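## Task

Lift exactly two pieces of fruit out of the plastic bag and set them on the open table surface; every other piece must stay inside the bag.

## Robot and tools

Robot: two UR-type six-joint arms, left_arm and right_arm, each ending in a 16-motor four-digit hand (index, middle, ring, thumb). The right arm has a right hand; the left arm has its mirror image. There are three cameras. cam_high (896x504) is fixed on a stand behind the arms. cam_left_wrist and cam_right_wrist (672x504, fisheye) ride on the hands.

Frames. In the scene frame the origin sits at table-top height, midway between the nominal arm bases. +z points up, +x points out over the table, and left_arm is on the +y side. Image left and right do not match arm names. The calibrated bases are at left (-0.068, +0.483, 0) and right (-0.012, -0.497, 0) m. Reported hand poses, velocities and targets use each arm's own base frame. Motion offsets use the axes of that arm's current Hand target. Hand-point axes: +z runs along the straightened fingers toward the tips, and +y points out of the palm face (the palm surface is at y = -0.062 m). +x runs across the palm away from the thumb on the right hand, but toward the thumb on the left hand. A rigid mast behind the palm near the wrist can strike objects.

Command row: always 48 numbers, each in [-1, 1], even when only one arm moves. Layout: left arm dx, dy, dz, rx, ry, rz; then left hand index_mcp, index_abd, index_pip, index_dip, middle_mcp, middle_abd, middle_pip, middle_dip, ring_mcp, ring_abd, ring_pip, ring_dip, thumb_cmc, thumb_axl, thumb_mcp, thumb_ipl; then left current_limit and speed. The right arm follows in the same 24-number order.
- Pose part: an offset, not a pose. It is measured in the Hand target's axes from the Hand target at the start of the action or move. Every row in one action counts from that same start, not from the row before. 1.0 equals 0.6 m for dx/dy/dz and 180 degrees for rx/ry/rz, and the three r-values form a single rotation vector. Sending six zeros re-requests the current Hand target. Repeating a nonzero offset moves the arm further.
- Hinge part: absolute goal angles scaled linearly between each hinge's stops. Moving toward -1 curls the digit. The straight values are: _mcp +0.75, _abd 0.00, _pip +0.58, _dip +0.70, thumb_cmc +0.71, thumb_axl +0.68, thumb_mcp +0.23, thumb_ipl +0.17. A 0 is a real goal. To leave a hand unchanged, send back its hand_goal, hand_current_limit and hand_speed.
- current_limit: -1 to +1 maps to 0 to 550 mA, with a floor of 11 mA. speed: hinges move at (speed+1)/2 of 8.5 rad/s. Both start at +0.4 and -0.6 and stay as last set. A very low limit may leave a finger too weak to lift itself.

The orientation command is clipped to within 32 degrees of the measured orientation each control step.

Tools.
- execute_actions(actions, cameras). actions is a list of actions. Each action holds up to 15 rows, one row per 1/30 s, and a short table repeats its last row. Each action takes 0.5 s. An empty list returns state plus images. cameras takes names, ["all"] or [].
- move(target, speed, blend, stop_force, zero, blocking, cameras). target is one 48-number row, or up to 15 rows that are all offsets from the Hand targets at the move's start. speed is the top path speed in m/s, from 0.002 to 3.6 (default 0.25); turns are capped at twice that in rad/s. It takes one number or one per target. blend is a corner-rounding radius in m, where 0 means stop at each target. stop_force is in N, from 3 to 120, shared by both arms; an arm's path ends when its wrist sensor feels that much push against the motion. Leave stop_force out when backing off a contact, and don't trust it while the hand rotates. zero (default true) re-zeroes the sensor before the move. blocking=false returns early but cannot be combined with stop_force. Paths move in straight lines with no obstacle avoidance and all finish together, within 10 s at most. Route around an arm's own base rather than close past it.
- wait(seconds 0-10, cameras): lets time run while the last commands hold.
- stop(cameras): brakes a running move.
- zoom_image(camera, region [x0,y0,x1,y1] in pixels, at most 504x504): enlarges part of the newest image.
- zero_wrist_force(arm): tares that arm's wrist sensor.
- read_manual(section): licence text only.
- finished_scene(scene 1 or 2): ends the scene for good. Any later calls in the same reply run in the next scene.

Results. Each hand point reports end_effector_position (m), end_effector_quat_wxyz and velocities. Hand target is the last commanded pose after clipping; the hand often rests a little short of it. Also reported: joint positions and torques, Wrist force/torque (a push from a surface reads as force into the arm), and motor temperatures. The hand reports four lists in motor order: hand_goal, hand_measured, hand_current_ma and hand_state. hand_state is moving, goal, blocked (resting away from its goal and still pushing) or overload. A move adds a line "move:" with done, off_target, moving, held or fault, plus limits=paced or limits=held. done only means the arm is within 3 mm and 2 degrees of its target, not that it is free of contact.

Avoid the following.
- Letting any fruit or the bag leave the table, dropping things, releasing objects while they still move, and striking anything hard.
- Arm faults. Roughly 150 N on any part of an arm, or contact torque at a joint's limit (about 26 N m at the wrist joints), halts that arm for 10 s. The arms are stiff, so aiming even slightly past a firm contact can trip this; approach slowly with stop_force.
- Arms or hands touching each other, including one hand closing on the other's fingers. The clearance check does not always prevent this.
- Hand motor overload. A current of 495 mA or more for 5 s shuts the motor off for 10 s. Gripping hard for long periods, or pressing toward unreachable poses, also heats motors: a MOTOR HOT line appears at 70 °C, and an over-temperature brake stop at 85 °C.
- A HAND FAULT line cancels the remaining robot calls in that reply.

Each tool is called after "Request:" as name(argument=value, ...) on one line, values as JSON.

## Session

Request:
execute_actions(actions=[])

Scene clock: 0.00 s.
left_arm: end_effector_position=(+0.3110, -0.0901, +0.3815) hand_goal=(+0.754, +0.000, +0.576, +0.696, +0.754, +0.000, +0.576, +0.696, +0.754, +0.000, +0.576, +0.696, +0.714, +0.678, +0.226, +0.168) hand_measured=(+0.754, +0.000, +0.576, +0.696, +0.754, +0.000, +0.576, +0.696, +0.754, +0.000, +0.576, +0.696, +0.714, +0.678, +0.226, +0.168) hand_current_ma=(+0, +0, +0, +0, +0, +0, +0, +0, +0, +0, +0, +0, +0, +0, +0, +0) hand_state=(goal, goal, goal, goal, goal, goal, goal, goal, goal, goal, goal, goal, goal, goal, goal, goal) hand_current_limit=0.40 hand_speed=-0.60 end_effector_quat_wxyz=(+0.038, +0.817, +0.124, -0.562) | right_arm: end_effector_position=(+0.1198, +0.3702, +0.2228) hand_goal=(+0.754, +0.000, +0.576, +0.696, +0.754, +0.000, +0.576, +0.696, +0.754, +0.000, +0.576, +0.696, +0.714, +0.678, +0.226, +0.168) hand_measured=(+0.754, +0.000, +0.576, +0.696, +0.754, +0.000, +0.576, +0.696, +0.754, +0.000, +0.576, +0.696, +0.714, +0.678, +0.226, +0.168) hand_current_ma=(+0, +0, +0, +0, +0, +0, +0, +0, +0, +0, +0, +0, +0, +0, +0, +0) hand_state=(goal, goal, goal, goal, goal, goal, goal, goal, goal, goal, goal, goal, goal, goal, goal, goal) hand_current_limit=0.40 hand_speed=-0.60 end_effector_quat_wxyz=(+0.624, +0.613, +0.481, +0.057)
Joint positions: left_arm=[3.486 -1.678 -1.462 -2.767 1.689 1.534] | right_arm=[1.442 -1.113 1.834 -1.056 -2.427 2.311]
Joint velocities: within noise
Joint torques (N m): no reading
Motor temperatures (°C): left_arm=[36 36 26 41 40 36] | right_arm=[28 27 25 38 39 38]
Wrist force (N): no reading
Wrist torque (N m): no reading
Wrist force, peak (N): no reading
Hand target: left_arm +0.3110, -0.0901, +0.3815; +0.038, +0.817, +0.124, -0.562 | right_arm +0.1198, +0.3702, +0.2228; +0.624, +0.613, +0.481, +0.057

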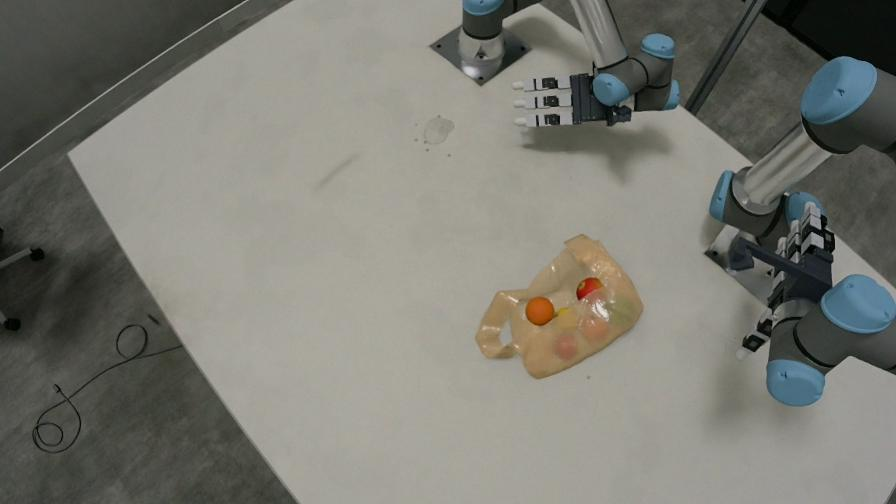

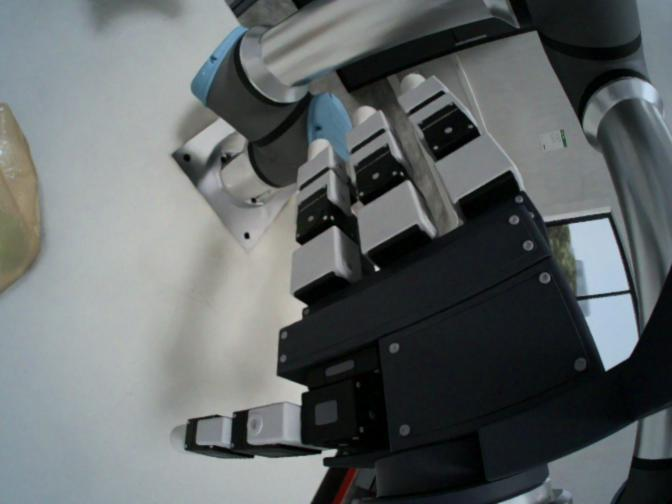

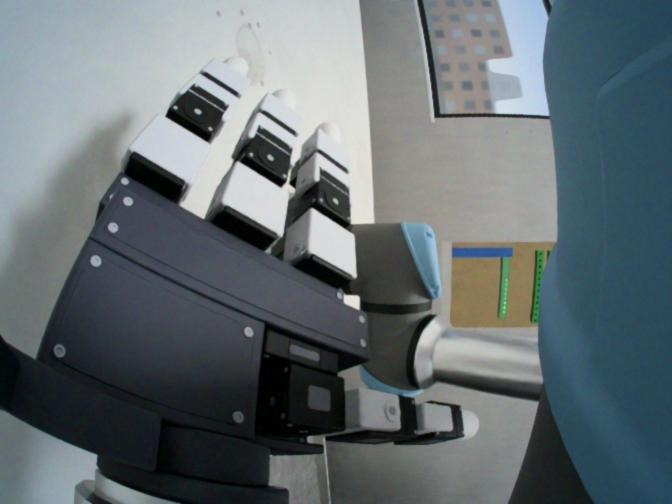

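Request:
zoom_image(camera="cam_high", region=[460, 220, 660, 390])

Scaled by 2.520 from the camera's 896x504 image, which has a finer 1280x720 frame.

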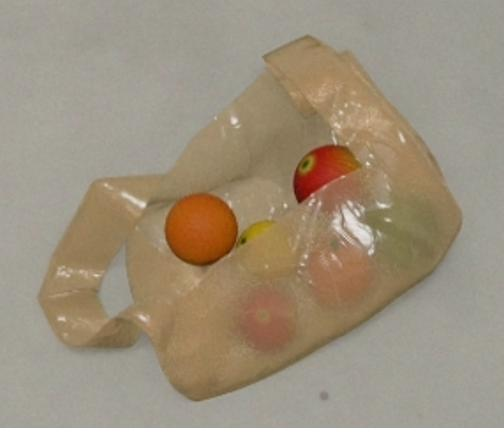

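Request:
zoom_image(camera="cam_high", region=[470, 230, 590, 390])

Request:
zoom_image(camera="cam_high", region=[540, 230, 660, 350])

Scaled by 3.150 from the camera's 896x504 image, which has a finer 1280x720 frame.

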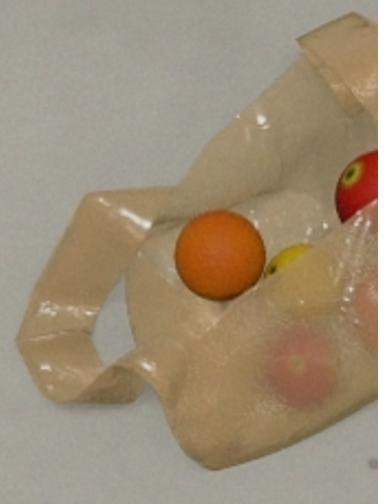

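Scaled by 4.200 from the camera's 896x504 image, which has a finer 1280x720 frame.

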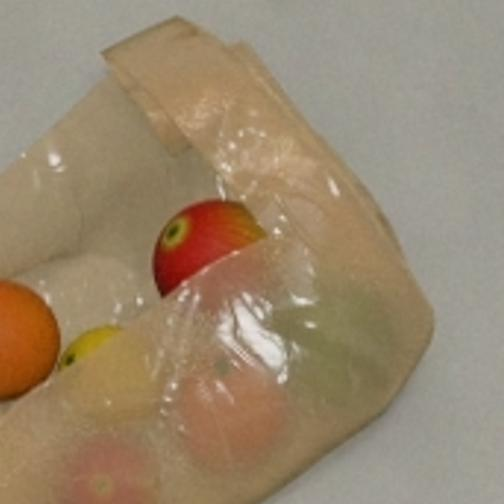

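Request:
move(target=[0,0,0,0,0,0,0.754,0,0.576,0.696,0.754,0,0.576,0.696,0.754,0,0.576,0.696,0.714,0.678,0.226,0.168,0.4,-0.6, 0.2052,0.4253,0.0307,0.5571,-0.0929,0.6417,0.754,0,0.576,0.696,0.754,0,0.576,0.696,0.754,0,0.576,0.696,0.714,0.678,0.226,0.168,0.4,-0.6], speed=0.35, cameras=["all"])

Scene clock: 15.83 s.
left_arm: end_effector_position=(+0.3110, -0.0901, +0.3815) hand_goal=(+0.754, +0.000, +0.576, +0.696, +0.754, +0.000, +0.576, +0.696, +0.754, +0.000, +0.576, +0.696, +0.714, +0.678, +0.226, +0.168) hand_measured=(+0.754, +0.002, +0.576, +0.696, +0.754, +0.002, +0.576, +0.696, +0.754, +0.002, +0.576, +0.696, +0.714, +0.678, +0.226, +0.168) hand_current_ma=(-4, +4, +3, +0, -4, +5, +3, +0, -4, +4, +3, +0, +1, -4, -1, -2) hand_state=(goal, goal, goal, goal, goal, goal, goal, goal, goal, goal, goal, goal, goal, goal, goal, goal) hand_current_limit=0.40 hand_speed=-0.60 end_effector_quat_wxyz=(+0.038, +0.817, +0.124, -0.562) | right_arm: end_effector_position=(+0.1289, +0.3758, +0.2289) hand_goal=(+0.754, +0.000, +0.576, +0.696, +0.754, +0.000, +0.576, +0.696, +0.754, +0.000, +0.576, +0.696, +0.714, +0.678, +0.226, +0.168) hand_measured=(+0.762, +0.000, +0.576, +0.696, +0.760, -0.002, +0.576, +0.696, +0.762, +0.000, +0.576, +0.696, +0.722, +0.678, +0.226, +0.168) hand_current_ma=(+23, -1, +2, +0, +19, -2, +2, +0, +22, -2, +1, +0, +19, -2, -1, -1) hand_state=(goal, goal, goal, goal, goal, goal, goal, goal, goal, goal, goal, goal, goal, goal, goal, goal) hand_current_limit=0.40 hand_speed=-0.60 end_effector_quat_wxyz=(+0.600, +0.657, +0.452, +0.062)
Joint positions: left_arm=[3.486 -1.678 -1.462 -2.767 1.689 1.534] | right_arm=[1.408 -1.116 1.787 -1.083 -2.395 2.332]
Joint torques (N m): left_arm=[-0.33 24.42 19.2 -0.8 0.09 0.27] | right_arm=[5.39 -25.88 -4 1.63 -3.19 -2.15]
Wrist force (N): left_arm=[-0.1 -0.2 0.0] | right_arm=[-0.2 0.2 -0.1]
Wrist torque (N m): left_arm=[-0.02 0.01 0.00] | right_arm=[0.08 0.08 -0.20]
Wrist force, peak (N): left_arm=[-0.3 0.4 -0.2] | right_arm=[2.3 3.3 -1.7]
Hand target: left_arm +0.3110, -0.0901, +0.3815; +0.038, +0.817, +0.124, -0.562 | right_arm +0.1289, +0.3758, +0.2288; +0.600, +0.657, +0.452, +0.062 (not the last commanded pose)
Off the commanded pose: left_arm 0.000 m, 0 deg | right_arm 0.272 m, 147 deg.
move: held (right_arm; a check stopped the path); limits=held
pose unreachable (right arm): on one or more control steps of this call, first in action 0 (counted from 0), this arm could not follow its commanded pose, so it was not sent that pose on those steps. It may still have moved: this result reports where it is.
cause: moving toward the commanded pose would bring two parts of the arm too close to each other (joints 4 (wrist 1) to 6 (wrist 3) lie between them).
camera_calibration:
cam_right_wrist: T_world_to_cam=[[-0.0824176, -0.410327, 0.908207, -0.0160552], [-0.979836, 0.199799, 0.00135127, -0.00446916], [-0.182013, -0.889782, -0.41852, 0.573393], [0, 0, 0, 1]] pos_world=[0.098663, 0.5045, 0.254564]

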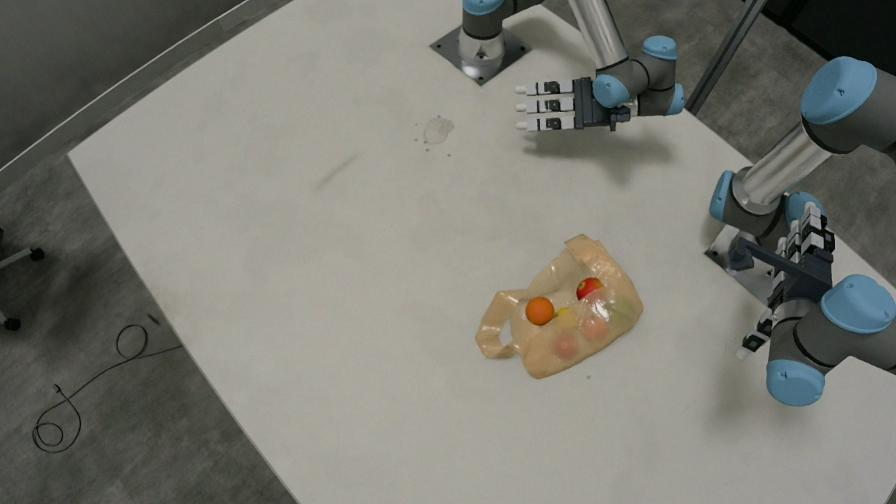

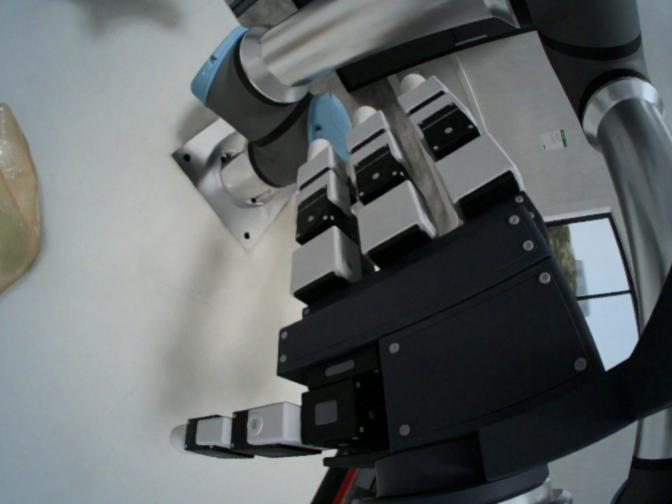

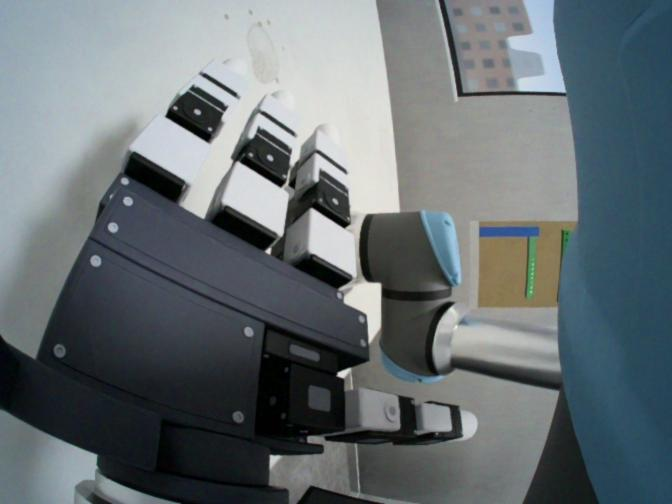

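Request:
move(target=[0,0,0,0,0,0,0.754,0,0.576,0.696,0.754,0,0.576,0.696,0.754,0,0.576,0.696,0.714,0.678,0.226,0.168,0.4,-0.6, -0.0768,0.1407,-0.0453,0,0,-0.841,0.754,0,0.576,0.696,0.754,0,0.576,0.696,0.754,0,0.576,0.696,0.714,0.678,0.226,0.168,0.4,-0.6], speed=0.35, cameras=["cam_high","cam_right_wrist"])

Scene clock: 20.90 s.
left_arm: end_effector_position=(+0.3110, -0.0901, +0.3815) hand_goal=(+0.754, +0.000, +0.576, +0.696, +0.754, +0.000, +0.576, +0.696, +0.754, +0.000, +0.576, +0.696, +0.714, +0.678, +0.226, +0.168) hand_measured=(+0.754, +0.002, +0.576, +0.696, +0.754, +0.002, +0.576, +0.696, +0.754, +0.002, +0.576, +0.696, +0.714, +0.678, +0.226, +0.168) hand_current_ma=(-4, +4, +3, +0, -4, +5, +3, +0, -4, +4, +3, +0, +1, -4, -1, -2) hand_state=(goal, goal, goal, goal, goal, goal, goal, goal, goal, goal, goal, goal, goal, goal, goal, goal) hand_current_limit=0.40 hand_speed=-0.60 end_effector_quat_wxyz=(+0.038, +0.817, +0.124, -0.562) | right_arm: end_effector_position=(+0.1287, +0.3757, +0.2542) hand_goal=(+0.754, +0.000, +0.576, +0.696, +0.754, +0.000, +0.576, +0.696, +0.754, +0.000, +0.576, +0.696, +0.714, +0.678, +0.226, +0.168) hand_measured=(+0.762, -0.002, +0.576, +0.696, +0.760, -0.002, +0.576, +0.696, +0.762, -0.002, +0.576, +0.696, +0.720, +0.678, +0.226, +0.168) hand_current_ma=(+22, -2, +2, +0, +19, -2, +2, +0, +21, -2, +1, +0, +16, -2, -1, -1) hand_state=(goal, goal, goal, goal, goal, goal, goal, goal, goal, goal, goal, goal, goal, goal, goal, goal) hand_current_limit=0.40 hand_speed=-0.60 end_effector_quat_wxyz=(+0.588, +0.471, +0.643, -0.140)
Joint positions: left_arm=[3.486 -1.678 -1.462 -2.767 1.689 1.534] | right_arm=[1.459 -1.261 1.828 -0.956 -2.349 1.689]
Joint torques (N m): left_arm=[-0.99 24.91 19.18 -0.69 0.13 0.25] | right_arm=[-3.09 -20.01 -19.48 -1.71 0.14 0.97]
Wrist force (N): left_arm=[-0.1 0.1 0.0] | right_arm=[-0.3 -0.1 0.8]
Wrist torque (N m): left_arm=[0.00 0.01 -0.01] | right_arm=[0.02 -0.01 -0.19]
Wrist force, peak (N): left_arm=[-0.1 0.4 0.3] | right_arm=[-3.1 0.0 0.3]
Hand target: left_arm +0.3110, -0.0901, +0.3815; +0.038, +0.817, +0.124, -0.562 | right_arm +0.1288, +0.3757, +0.2542; +0.588, +0.471, +0.643, -0.140 (not the last commanded pose)
Off the commanded pose: left_arm 0.000 m, 0 deg | right_arm 0.075 m, 113 deg.
move: held (right_arm; a check stopped the path); limits=held
pose unreachable (right arm): on one or more control steps of this call, first in action 0 (counted from 0), this arm could not follow its commanded pose, so it was not sent that pose on those steps. It may still have moved: this result reports where it is.
cause: moving toward the commanded pose would bring two parts of the arm too close to each other (joints 4 (wrist 1) to 6 (wrist 3) lie between them).
camera_calibration:
cam_right_wrist: T_world_to_cam=[[0.419969, 0.0193198, 0.907333, -0.265039], [-0.90264, 0.112623, 0.415399, -0.0871391], [-0.0941607, -0.99345, 0.0647369, 0.488646], [0, 0, 0, 1]] pos_world=[0.0786641, 0.50038, 0.245042]
Images, in order (width x height): cam_high 896x504, cam_right_wrist 672x504.

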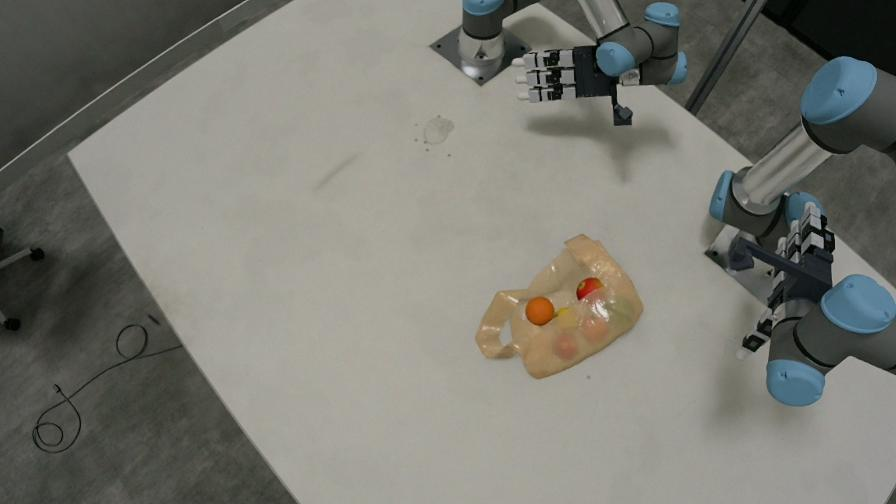

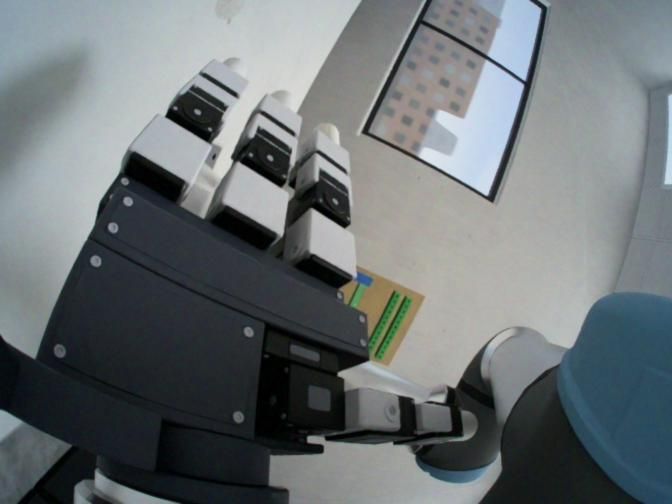

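Request:
move(target=[[0,0,0,0,0,0,0.754,0,0.576,0.696,0.754,0,0.576,0.696,0.754,0,0.576,0.696,0.714,0.678,0.226,0.168,0.4,-0.6, -0.0293,0.324,-0.0732,0,0,0,0.754,0,0.576,0.696,0.754,0,0.576,0.696,0.754,0,0.576,0.696,0.714,0.678,0.226,0.168,0.4,-0.6],[0,0,0,0,0,0,0.754,0,0.576,0.696,0.754,0,0.576,0.696,0.754,0,0.576,0.696,0.714,0.678,0.226,0.168,0.4,-0.6, -0.0293,0.324,-0.0732,0.129,0.307,0,0.754,0,0.576,0.696,0.754,0,0.576,0.696,0.754,0,0.576,0.696,0.714,0.678,0.226,0.168,0.4,-0.6]], speed=0.35, cameras=["cam_high","cam_right_wrist"])

Scene clock: 23.50 s.
left_arm: end_effector_position=(+0.3110, -0.0901, +0.3815) hand_goal=(+0.754, +0.000, +0.576, +0.696, +0.754, +0.000, +0.576, +0.696, +0.754, +0.000, +0.576, +0.696, +0.714, +0.678, +0.226, +0.168) hand_measured=(+0.754, +0.002, +0.576, +0.696, +0.754, +0.002, +0.576, +0.696, +0.754, +0.002, +0.576, +0.696, +0.714, +0.678, +0.226, +0.168) hand_current_ma=(-4, +4, +3, +0, -4, +5, +3, +0, -4, +4, +3, +0, +1, -4, -1, -2) hand_state=(goal, goal, goal, goal, goal, goal, goal, goal, goal, goal, goal, goal, goal, goal, goal, goal) hand_current_limit=0.40 hand_speed=-0.60 end_effector_quat_wxyz=(+0.038, +0.817, +0.124, -0.562) | right_arm: end_effector_position=(+0.1323, +0.3794, +0.2571) hand_goal=(+0.754, +0.000, +0.576, +0.696, +0.754, +0.000, +0.576, +0.696, +0.754, +0.000, +0.576, +0.696, +0.714, +0.678, +0.226, +0.168) hand_measured=(+0.758, -0.002, +0.576, +0.696, +0.758, -0.002, +0.576, +0.696, +0.758, -0.002, +0.576, +0.696, +0.718, +0.678, +0.226, +0.168) hand_current_ma=(+13, -3, +1, +0, +11, -4, +1, +0, +12, -4, +1, +0, +10, -2, -1, -1) hand_state=(goal, goal, goal, goal, goal, goal, goal, goal, goal, goal, goal, goal, goal, goal, goal, goal) hand_current_limit=0.40 hand_speed=-0.60 end_effector_quat_wxyz=(+0.588, +0.471, +0.643, -0.140)
Joint positions: left_arm=[3.486 -1.678 -1.462 -2.767 1.689 1.534] | right_arm=[1.453 -1.258 1.815 -0.949 -2.354 1.685]
Joint torques (N m): left_arm=[-1.33 24.39 18.91 -0.77 0.04 0.16] | right_arm=[5.19 -32.94 -5.37 -1.82 1.85 1.21]
Wrist force (N): left_arm=[-0.2 0.0 -0.1] | right_arm=[-0.3 -0.1 0.8]
Wrist torque (N m): left_arm=[0.00 0.03 -0.02] | right_arm=[0.02 -0.01 -0.06]
Wrist force, peak (N): left_arm=[-0.5 -0.2 0.1] | right_arm=[-0.9 4.3 -0.5]
Hand target: left_arm +0.3110, -0.0901, +0.3815; +0.038, +0.817, +0.124, -0.562 | right_arm +0.1323, +0.3794, +0.2572; +0.588, +0.471, +0.643, -0.140 (not the last commanded pose)
Off the commanded pose: left_arm 0.000 m, 0 deg | right_arm 0.194 m, 60 deg.
move: held (right_arm; a check stopped the path); path passed 0 of 2 targets; limits=held
pose unreachable (right arm): on one or more control steps of this call, first in action 0 (counted from 0), this arm could not follow its commanded pose, so it was not sent that pose on those steps. It may still have moved: this result reports where it is.
cause: moving toward the commanded pose would bring two parts of the arm too close to each other (joints 4 (wrist 1) to 6 (wrist 3) lie between them).
camera_calibration:
cam_right_wrist: T_world_to_cam=[[0.420091, 0.0193471, 0.907276, -0.269263], [-0.902594, 0.112536, 0.415524, -0.0855014], [-0.0940618, -0.993459, 0.0647378, 0.492469], [0, 0, 0, 1]] pos_world=[0.0822645, 0.50408, 0.247942]
Images, in order (width x height): cam_high 896x504, cam_right_wrist 672x504.

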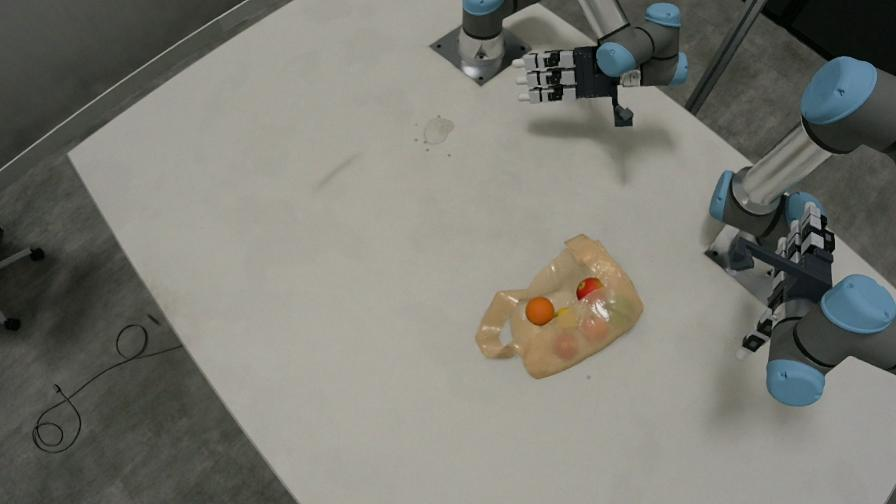

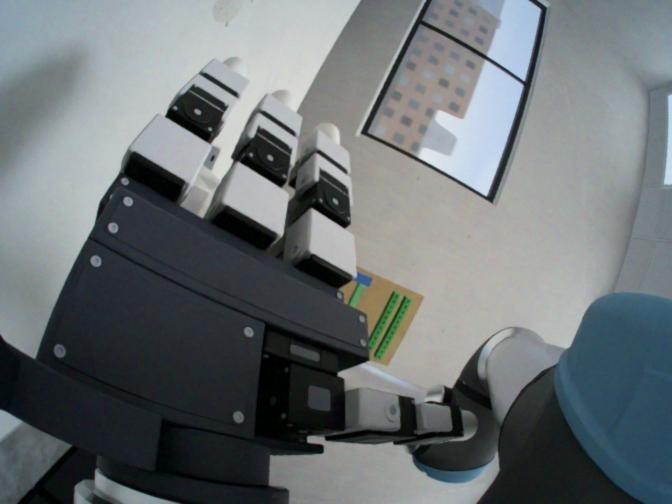

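Request:
move(target=[[0,0,0,0,0,0,0.754,0,0.576,0.696,0.754,0,0.576,0.696,0.754,0,0.576,0.696,0.714,0.678,0.226,0.168,0.4,-0.6, 0,0,0,0,0,0,0.754,0,0.576,0.696,0.754,0,0.576,0.696,0.754,0,0.576,0.696,-0.571,0.678,-0.281,-0.319,0.4,-0.4],[0,0,0,0,0,0,0.754,0,0.576,0.696,0.754,0,0.576,0.696,0.754,0,0.576,0.696,0.714,0.678,0.226,0.168,0.4,-0.6, 0,0,0,0,0,-0.627,0.754,0,0.576,0.696,0.754,0,0.576,0.696,0.754,0,0.576,0.696,-0.571,0.678,-0.281,-0.319,0.4,-0.4]], speed=0.35, cameras=["cam_high","cam_right_wrist"])

Scene clock: 31.37 s.
left_arm: end_effector_position=(+0.3110, -0.0901, +0.3815) hand_goal=(+0.754, +0.000, +0.576, +0.696, +0.754, +0.000, +0.576, +0.696, +0.754, +0.000, +0.576, +0.696, +0.714, +0.678, +0.226, +0.168) hand_measured=(+0.754, +0.002, +0.576, +0.696, +0.754, +0.002, +0.576, +0.696, +0.754, +0.002, +0.576, +0.696, +0.714, +0.678, +0.226, +0.168) hand_current_ma=(-4, +4, +3, +0, -4, +5, +3, +0, -4, +4, +3, +0, +1, -4, -1, -2) hand_state=(goal, goal, goal, goal, goal, goal, goal, goal, goal, goal, goal, goal, goal, goal, goal, goal) hand_current_limit=0.40 hand_speed=-0.60 end_effector_quat_wxyz=(+0.038, +0.817, +0.124, -0.562) | right_arm: end_effector_position=(+0.1324, +0.3795, +0.2572) hand_goal=(+0.754, +0.000, +0.576, +0.696, +0.754, +0.000, +0.576, +0.696, +0.754, +0.000, +0.576, +0.696, -0.570, +0.678, -0.280, -0.318) hand_measured=(+0.746, -0.002, +0.576, +0.696, +0.746, -0.002, +0.576, +0.696, +0.746, -0.002, +0.576, +0.696, -0.574, +0.676, -0.280, -0.316) hand_current_ma=(-25, -3, +0, +0, -20, -4, +0, +0, -24, -4, +0, +0, -8, -3, +1, +3) hand_state=(goal, goal, goal, goal, goal, goal, goal, goal, goal, goal, goal, goal, goal, goal, goal, goal) hand_current_limit=0.40 hand_speed=-0.40 end_effector_quat_wxyz=(+0.208, -0.275, +0.748, -0.567)
Joint positions: left_arm=[3.486 -1.678 -1.462 -2.767 1.689 1.534] | right_arm=[1.335 -1.397 1.628 -0.676 -2.462 -0.356]
Joint torques (N m): left_arm=[-0.54 25.11 18.76 -0.69 0.07 0.24] | right_arm=[5.4 -35.81 -8.6 1.09 1.83 -1.82]
Wrist force (N): left_arm=[0.1 0.1 0.1] | right_arm=[0.7 -0.4 0.9]
Wrist torque (N m): left_arm=[0.00 -0.01 0.01] | right_arm=[0.09 -0.10 -0.26]
Wrist force, peak (N): left_arm=[0.4 0.3 -0.2] | right_arm=[-0.8 -0.9 1.5]
Hand target: left_arm +0.3110, -0.0901, +0.3815; +0.038, +0.817, +0.124, -0.562 | right_arm +0.1323, +0.3794, +0.2572; +0.208, -0.276, +0.748, -0.567
Off the commanded pose: left_arm 0.000 m, 0 deg | right_arm 0.000 m, 0 deg.
move: done
camera_calibration:
cam_right_wrist: T_world_to_cam=[[0.447763, 0.616105, -0.648015, -0.0994115], [-0.0531336, 0.741778, 0.668537, -0.501735], [0.892572, -0.264914, 0.364877, 0.00830059], [0, 0, 0, 1]] pos_world=[0.0104449, 0.435623, 0.26798]
Images, in order (width x height): cam_high 896x504, cam_right_wrist 672x504.

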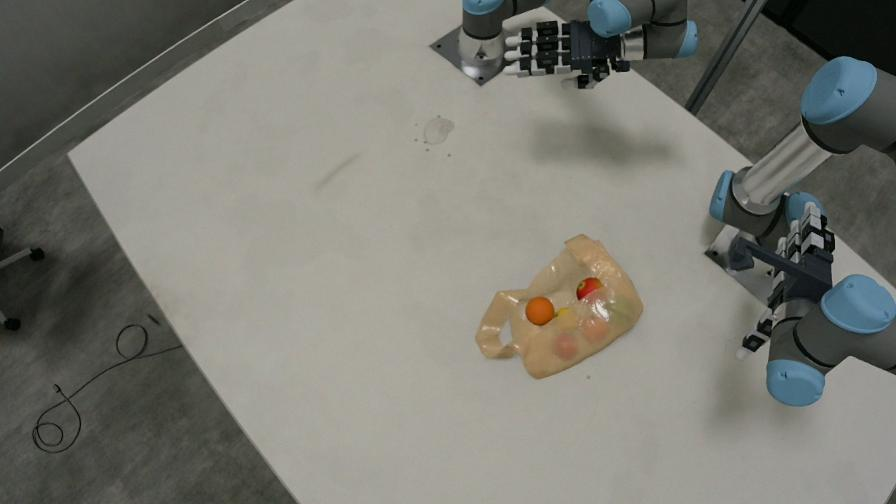

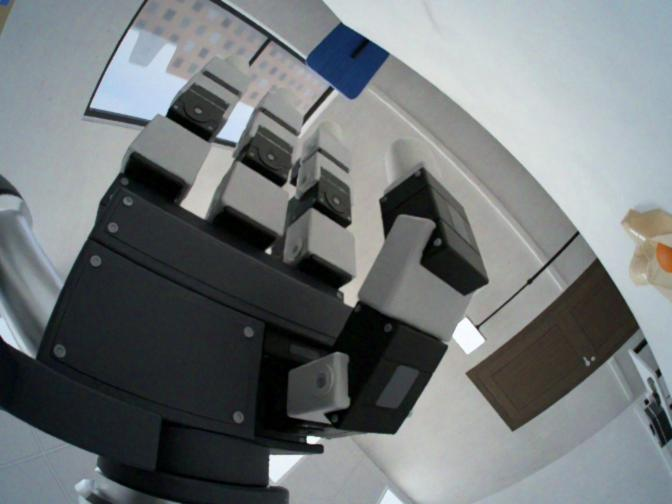

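Request:
move(target=[[0,0,0,0,0,0,0.754,0,0.576,0.696,0.754,0,0.576,0.696,0.754,0,0.576,0.696,0.714,0.678,0.226,0.168,0.4,-0.6, -0.2358,-0.1912,0.107,0,0,0,0.754,0,0.576,0.696,0.754,0,0.576,0.696,0.754,0,0.576,0.696,-0.571,0.678,-0.281,-0.319,0.4,-0.4],[0,0,0,0,0,0,0.754,0,0.576,0.696,0.754,0,0.576,0.696,0.754,0,0.576,0.696,0.714,0.678,0.226,0.168,0.4,-0.6, -0.2358,-0.1912,0.107,0,-0.506,-0.142,0.754,0,0.576,0.696,0.754,0,0.576,0.696,0.754,0,0.576,0.696,-0.571,0.678,-0.281,-0.319,0.4,-0.4]], speed=0.3, blend=[0.03,0], cameras=["cam_high","cam_right_wrist"])

Scene clock: 34.17 s.
left_arm: end_effector_position=(+0.3110, -0.0901, +0.3815) hand_goal=(+0.754, +0.000, +0.576, +0.696, +0.754, +0.000, +0.576, +0.696, +0.754, +0.000, +0.576, +0.696, +0.714, +0.678, +0.226, +0.168) hand_measured=(+0.754, +0.002, +0.576, +0.696, +0.754, +0.002, +0.576, +0.696, +0.754, +0.002, +0.576, +0.696, +0.714, +0.678, +0.226, +0.168) hand_current_ma=(-4, +4, +3, +0, -4, +5, +3, +0, -4, +4, +3, +0, +1, -4, -1, -2) hand_state=(goal, goal, goal, goal, goal, goal, goal, goal, goal, goal, goal, goal, goal, goal, goal, goal) hand_current_limit=0.40 hand_speed=-0.60 end_effector_quat_wxyz=(+0.038, +0.817, +0.124, -0.562) | right_arm: end_effector_position=(+0.2995, +0.3991, +0.3513) hand_goal=(+0.754, +0.000, +0.576, +0.696, +0.754, +0.000, +0.576, +0.696, +0.754, +0.000, +0.576, +0.696, -0.570, +0.678, -0.280, -0.318) hand_measured=(+0.742, +0.000, +0.576, +0.696, +0.744, -0.002, +0.576, +0.696, +0.744, +0.000, +0.576, +0.696, -0.572, +0.678, -0.278, -0.316) hand_current_ma=(-33, -1, -1, +0, -27, -2, -1, +0, -32, -2, -1, +0, -3, -2, +5, +3) hand_state=(goal, goal, goal, goal, goal, goal, goal, goal, goal, goal, goal, goal, goal, goal, goal, goal) hand_current_limit=0.40 hand_speed=-0.40 end_effector_quat_wxyz=(+0.292, -0.378, +0.690, -0.544)
Joint positions: left_arm=[3.486 -1.678 -1.462 -2.767 1.689 1.534] | right_arm=[1.069 -1.556 1.734 -1.45 -2.889 -1.272]
Joint torques (N m): left_arm=[-0.88 24.33 18.88 -0.7 0.07 0.22] | right_arm=[-3.22 -13.01 -39.39 -0.68 0.75 2.15]
Wrist force (N): left_arm=[-0.2 0.1 0.2] | right_arm=[0.2 -0.7 0.5]
Wrist torque (N m): left_arm=[-0.01 0.03 -0.02] | right_arm=[0.04 -0.01 -0.25]
Wrist force, peak (N): left_arm=[0.2 0.3 -0.1] | right_arm=[2.2 1.1 0.0]
Hand target: left_arm +0.3110, -0.0901, +0.3815; +0.038, +0.817, +0.124, -0.562 | right_arm +0.2995, +0.3991, +0.3512; +0.292, -0.378, +0.690, -0.544 (not the last commanded pose)
Off the commanded pose: left_arm 0.000 m, 0 deg | right_arm 0.002 m, 78 deg.
move: held (right_arm; a check stopped the path); path passed 1 of 2 targets; limits=held
pose unreachable (right arm): on one or more control steps of this call, first in action 0 (counted from 0), this arm could not follow its commanded pose, so it was not sent that pose on those steps. It may still have moved: this result reports where it is.
cause: moving toward the commanded pose would bring two parts of the arm too close to each other (joints 4 (wrist 1) to 6 (wrist 3) lie between them).
camera_calibration:
cam_right_wrist: T_world_to_cam=[[0.268073, 0.702543, -0.659219, -0.102193], [-0.278565, 0.711561, 0.645045, -0.482548], [0.922246, 0.0107163, 0.386455, -0.296412], [0, 0, 0, 1]] pos_world=[0.166339, 0.418333, 0.358447]
Images, in order (width x height): cam_high 896x504, cam_right_wrist 672x504.

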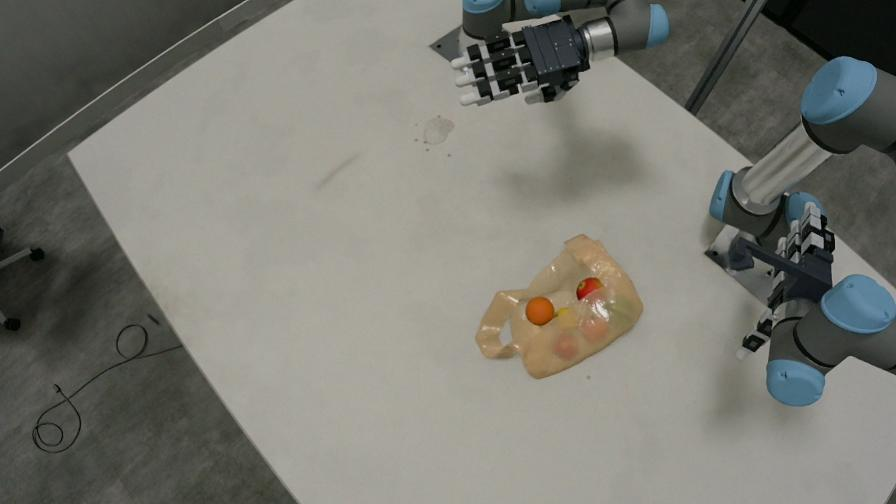

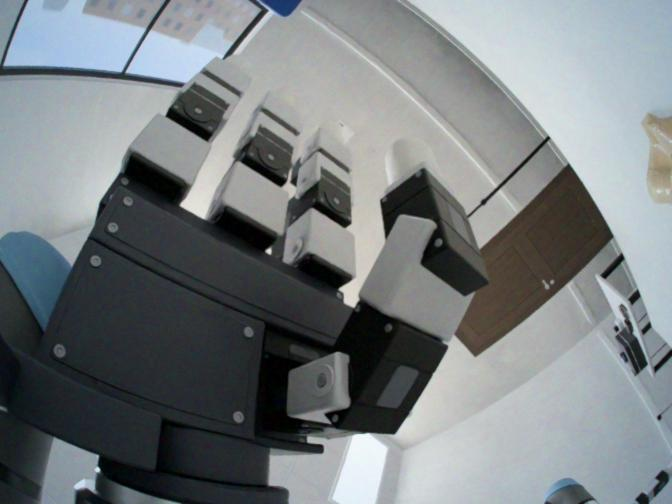

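Request:
move(target=[0,0,0,0,0,0,0.754,0,0.576,0.696,0.754,0,0.576,0.696,0.754,0,0.576,0.696,0.714,0.678,0.226,0.168,0.4,-0.6, 0,0,0,-0.344,0,0,0.754,0,0.576,0.696,0.754,0,0.576,0.696,0.754,0,0.576,0.696,-0.571,0.678,-0.281,-0.319,0.4,-0.4], speed=0.3, cameras=[])

Scene clock: 37.53 s.
left_arm: end_effector_position=(+0.3110, -0.0901, +0.3815) hand_goal=(+0.754, +0.000, +0.576, +0.696, +0.754, +0.000, +0.576, +0.696, +0.754, +0.000, +0.576, +0.696, +0.714, +0.678, +0.226, +0.168) hand_measured=(+0.754, +0.002, +0.576, +0.696, +0.754, +0.002, +0.576, +0.696, +0.754, +0.002, +0.576, +0.696, +0.714, +0.678, +0.226, +0.168) hand_current_ma=(-4, +4, +3, +0, -4, +5, +3, +0, -4, +4, +3, +0, +1, -4, -1, -2) hand_state=(goal, goal, goal, goal, goal, goal, goal, goal, goal, goal, goal, goal, goal, goal, goal, goal) hand_current_limit=0.40 hand_speed=-0.60 end_effector_quat_wxyz=(+0.038, +0.817, +0.124, -0.562) | right_arm: end_effector_position=(+0.2996, +0.3992, +0.3512) hand_goal=(+0.754, +0.000, +0.576, +0.696, +0.754, +0.000, +0.576, +0.696, +0.754, +0.000, +0.576, +0.696, -0.570, +0.678, -0.280, -0.318) hand_measured=(+0.744, +0.000, +0.576, +0.696, +0.744, -0.002, +0.576, +0.696, +0.744, +0.000, +0.576, +0.696, -0.572, +0.678, -0.280, -0.316) hand_current_ma=(-32, -1, -1, +0, -27, -2, -1, +0, -31, -2, -1, +0, -3, -2, +2, +3) hand_state=(goal, goal, goal, goal, goal, goal, goal, goal, goal, goal, goal, goal, goal, goal, goal, goal) hand_current_limit=0.40 hand_speed=-0.40 end_effector_quat_wxyz=(+0.056, -0.474, +0.872, -0.111)
Joint positions: left_arm=[3.486 -1.678 -1.462 -2.767 1.689 1.534] | right_arm=[0.59 -1.64 1.642 -1.665 -1.803 -1.988]
Joint torques (N m): left_arm=[-0.97 24.71 18.73 -0.62 0.1 0.11] | right_arm=[-2.35 -26.92 -12.23 -4 0.66 1.76]
Wrist force (N): left_arm=[-0.3 0.0 0.1] | right_arm=[-0.3 -0.8 0.7]
Wrist torque (N m): left_arm=[-0.01 0.04 -0.02] | right_arm=[-0.12 0.04 -0.33]
Wrist force, peak (N): left_arm=[-0.5 0.2 0.0] | right_arm=[-0.4 -1.4 0.8]
Hand target: left_arm +0.3110, -0.0901, +0.3815; +0.038, +0.817, +0.124, -0.562 | right_arm +0.2995, +0.3991, +0.3512; +0.056, -0.474, +0.872, -0.111
Off the commanded pose: left_arm 0.000 m, 0 deg | right_arm 0.000 m, 0 deg.
move: done
No camera images: "cameras" was empty.

Request:
move(target=[0,0,0,0,0,0,0.754,0,0.576,0.696,0.754,0,0.576,0.696,0.754,0,0.576,0.696,0.714,0.678,0.226,0.168,0.4,-0.6, -0.088,0.0168,-0.0043,0,-0.106,-0.420,0.754,0,0.576,0.696,0.754,0,0.576,0.696,0.754,0,0.576,0.696,-0.571,0.678,-0.281,-0.319,0.4,-0.4], speed=0.3, cameras=["cam_high","cam_right_wrist"])

Scene clock: 41.17 s.
left_arm: end_effector_position=(+0.3110, -0.0901, +0.3815) hand_goal=(+0.754, +0.000, +0.576, +0.696, +0.754, +0.000, +0.576, +0.696, +0.754, +0.000, +0.576, +0.696, +0.714, +0.678, +0.226, +0.168) hand_measured=(+0.754, +0.002, +0.576, +0.696, +0.754, +0.002, +0.576, +0.696, +0.754, +0.002, +0.576, +0.696, +0.714, +0.678, +0.226, +0.168) hand_current_ma=(-4, +4, +3, +0, -4, +5, +3, +0, -4, +4, +3, +0, +1, -4, -1, -2) hand_state=(goal, goal, goal, goal, goal, goal, goal, goal, goal, goal, goal, goal, goal, goal, goal, goal) hand_current_limit=0.40 hand_speed=-0.60 end_effector_quat_wxyz=(+0.038, +0.817, +0.124, -0.562) | right_arm: end_effector_position=(+0.3195, +0.4492, +0.3508) hand_goal=(+0.754, +0.000, +0.576, +0.696, +0.754, +0.000, +0.576, +0.696, +0.754, +0.000, +0.576, +0.696, -0.570, +0.678, -0.280, -0.318) hand_measured=(+0.744, +0.000, +0.576, +0.696, +0.744, -0.002, +0.576, +0.696, +0.744, +0.000, +0.576, +0.696, -0.572, +0.678, -0.280, -0.316) hand_current_ma=(-32, -1, -1, +0, -26, -2, -1, +0, -29, -2, -1, +0, -3, -2, +2, +3) hand_state=(goal, goal, goal, goal, goal, goal, goal, goal, goal, goal, goal, goal, goal, goal, goal, goal) hand_current_limit=0.40 hand_speed=-0.40 end_effector_quat_wxyz=(-0.110, +0.917, -0.380, +0.047)
Joint positions: left_arm=[3.486 -1.678 -1.462 -2.767 1.689 1.534] | right_arm=[0.673 -1.402 1.43 -1.837 -1.548 -3.251]
Joint torques (N m): left_arm=[-1.1 24.58 18.55 -0.46 0.09 0.22] | right_arm=[-6.47 -38.81 -12.58 -4.76 -2.64 -1.2]
Wrist force (N): left_arm=[-0.3 0.0 0.1] | right_arm=[-0.2 -0.5 1.1]
Wrist torque (N m): left_arm=[-0.01 0.04 -0.02] | right_arm=[-0.09 0.09 -0.39]
Wrist force, peak (N): left_arm=[0.4 -0.2 -0.3] | right_arm=[-0.9 -0.7 1.0]
Hand target: left_arm +0.3110, -0.0901, +0.3815; +0.038, +0.817, +0.124, -0.562 | right_arm +0.3195, +0.4491, +0.3508; -0.110, +0.917, -0.380, +0.047
Off the commanded pose: left_arm 0.000 m, 0 deg | right_arm 0.000 m, 0 deg.
move: done
camera_calibration:
cam_right_wrist: T_world_to_cam=[[-0.984375, 0.062695, -0.164547, 0.370984], [-0.108942, 0.517314, 0.848833, -0.550684], [0.13834, 0.853496, -0.502401, -0.131477], [0, 0, 0, 1]] pos_world=[0.323383, 0.373833, 0.462429]
Images, in order (width x height): cam_high 896x504, cam_right_wrist 672x504.

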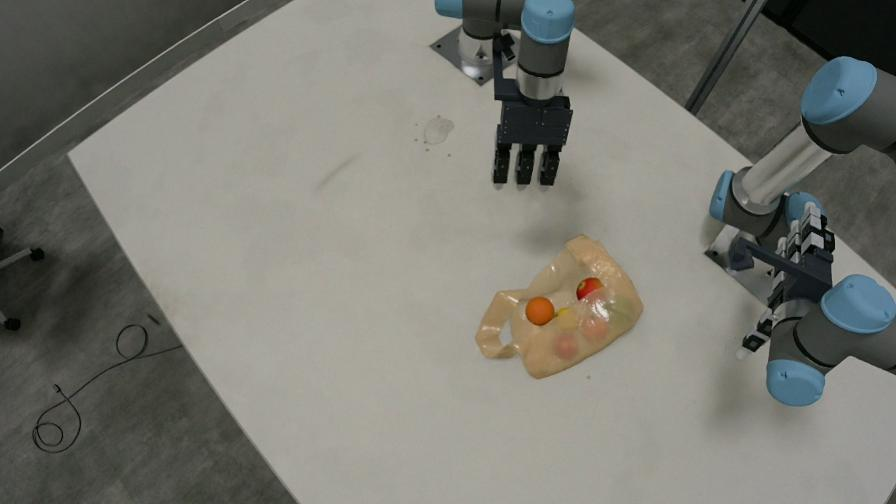

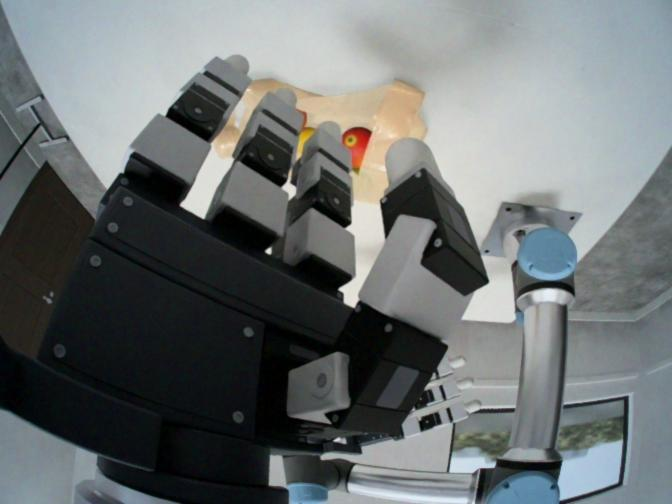

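Request:
move(target=[0,0,0,0,0,0,0.754,0,0.576,0.696,0.754,0,0.576,0.696,0.754,0,0.576,0.696,0.714,0.678,0.226,0.168,0.4,-0.6, -0.0625,-0.4585,0.3533,0.3035,0.1279,0.1439,0.137,0,0.066,0.478,0.137,0,0.066,0.478,0.754,0,0.576,0.696,-0.571,0.678,0.225,0.168,0.4,-0.4], speed=0.25, cameras=["cam_high","cam_right_wrist"])

Scene clock: 48.17 s.
left_arm: end_effector_position=(+0.3110, -0.0901, +0.3815) hand_goal=(+0.754, +0.000, +0.576, +0.696, +0.754, +0.000, +0.576, +0.696, +0.754, +0.000, +0.576, +0.696, +0.714, +0.678, +0.226, +0.168) hand_measured=(+0.754, +0.002, +0.576, +0.696, +0.754, +0.002, +0.576, +0.696, +0.754, +0.002, +0.576, +0.696, +0.714, +0.678, +0.226, +0.168) hand_current_ma=(-4, +4, +3, +0, -4, +5, +3, +0, -4, +4, +3, +0, +1, -4, -1, -2) hand_state=(goal, goal, goal, goal, goal, goal, goal, goal, goal, goal, goal, goal, goal, goal, goal, goal) hand_current_limit=0.40 hand_speed=-0.60 end_effector_quat_wxyz=(+0.038, +0.817, +0.124, -0.562) | right_arm: end_effector_position=(+0.5179, +0.6997, +0.2100) hand_goal=(+0.138, +0.000, +0.066, +0.478, +0.138, +0.000, +0.066, +0.478, +0.754, +0.000, +0.576, +0.696, -0.570, +0.678, +0.226, +0.168) hand_measured=(+0.136, +0.000, +0.070, +0.482, +0.136, -0.002, +0.070, +0.480, +0.744, +0.000, +0.576, +0.696, -0.572, +0.678, +0.220, +0.166) hand_current_ma=(-3, -1, +8, +8, -3, -2, +9, +6, -29, -2, -1, +0, -3, -2, -17, -8) hand_state=(goal, goal, goal, goal, goal, goal, goal, goal, goal, goal, goal, goal, goal, goal, goal, goal) hand_current_limit=0.40 hand_speed=-0.40 end_effector_quat_wxyz=(-0.445, +0.635, -0.517, +0.363)
Joint positions: left_arm=[3.486 -1.678 -1.462 -2.767 1.689 1.534] | right_arm=[0.898 -0.734 1.18 -3.147 -2.216 -2.866]
Joint torques (N m): left_arm=[-0.99 24.09 18.18 -0.52 0.11 0.15] | right_arm=[-5.75 -46.51 -16.04 -3.98 0.48 0.84]
Wrist force (N): left_arm=[0.1 0.0 0.1] | right_arm=[-0.5 -0.8 0.5]
Wrist torque (N m): left_arm=[0.00 -0.01 0.01] | right_arm=[0.12 0.12 -0.24]
Wrist force, peak (N): left_arm=[-0.3 0.3 -0.1] | right_arm=[-0.5 -1.1 1.1]
Hand target: left_arm +0.3110, -0.0901, +0.3815; +0.038, +0.817, +0.124, -0.562 | right_arm +0.5179, +0.6997, +0.2099; -0.445, +0.635, -0.517, +0.363
Off the commanded pose: left_arm 0.000 m, 0 deg | right_arm 0.000 m, 0 deg.
move: done
camera_calibration:
cam_right_wrist: T_world_to_cam=[[-0.371731, 0.678742, -0.633344, -0.12249], [-0.626057, 0.320461, 0.710885, -0.104705], [0.68547, 0.660767, 0.305806, -0.761736], [0, 0, 0, 1]] pos_world=[0.411063, 0.620023, 0.229798]
Images, in order (width x height): cam_high 896x504, cam_right_wrist 672x504.

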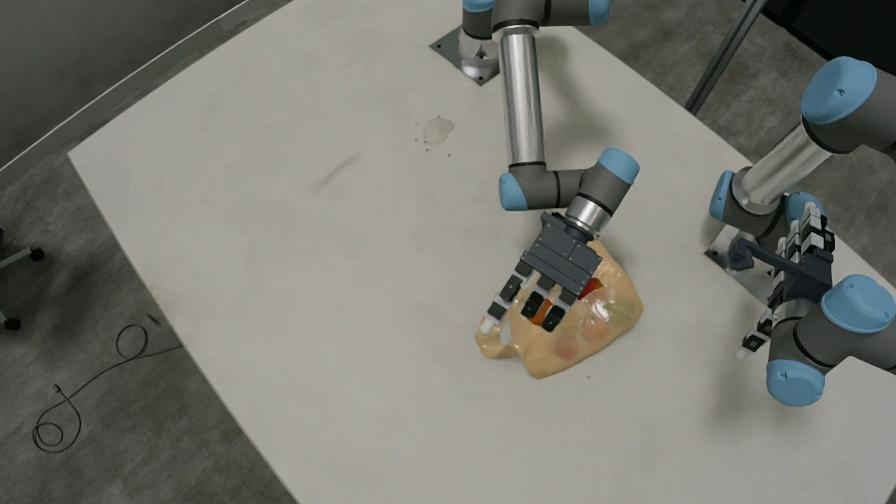

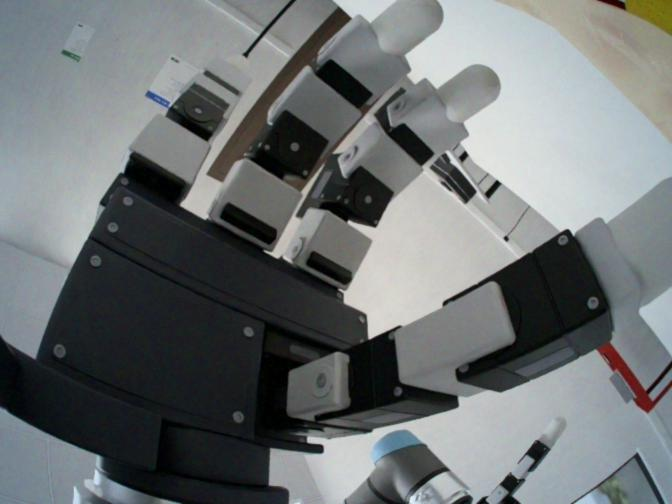

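Request:
zoom_image(camera="cam_high", region=[460, 200, 660, 390])

Request:
zoom_image(camera="cam_right_wrist", region=[420, 0, 672, 252])

Scaled by 2.520 from the camera's 896x504 image, which has a finer 1280x720 frame.

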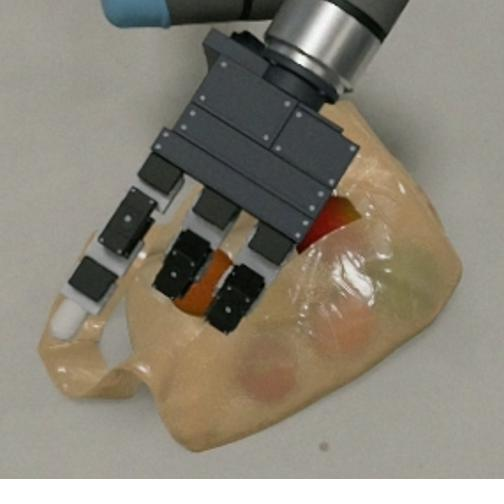

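Scaled by 2.000 from the camera's 672x504 image, which has a finer 960x720 frame.

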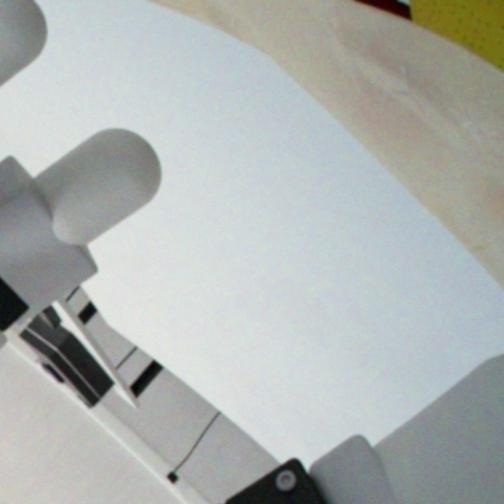

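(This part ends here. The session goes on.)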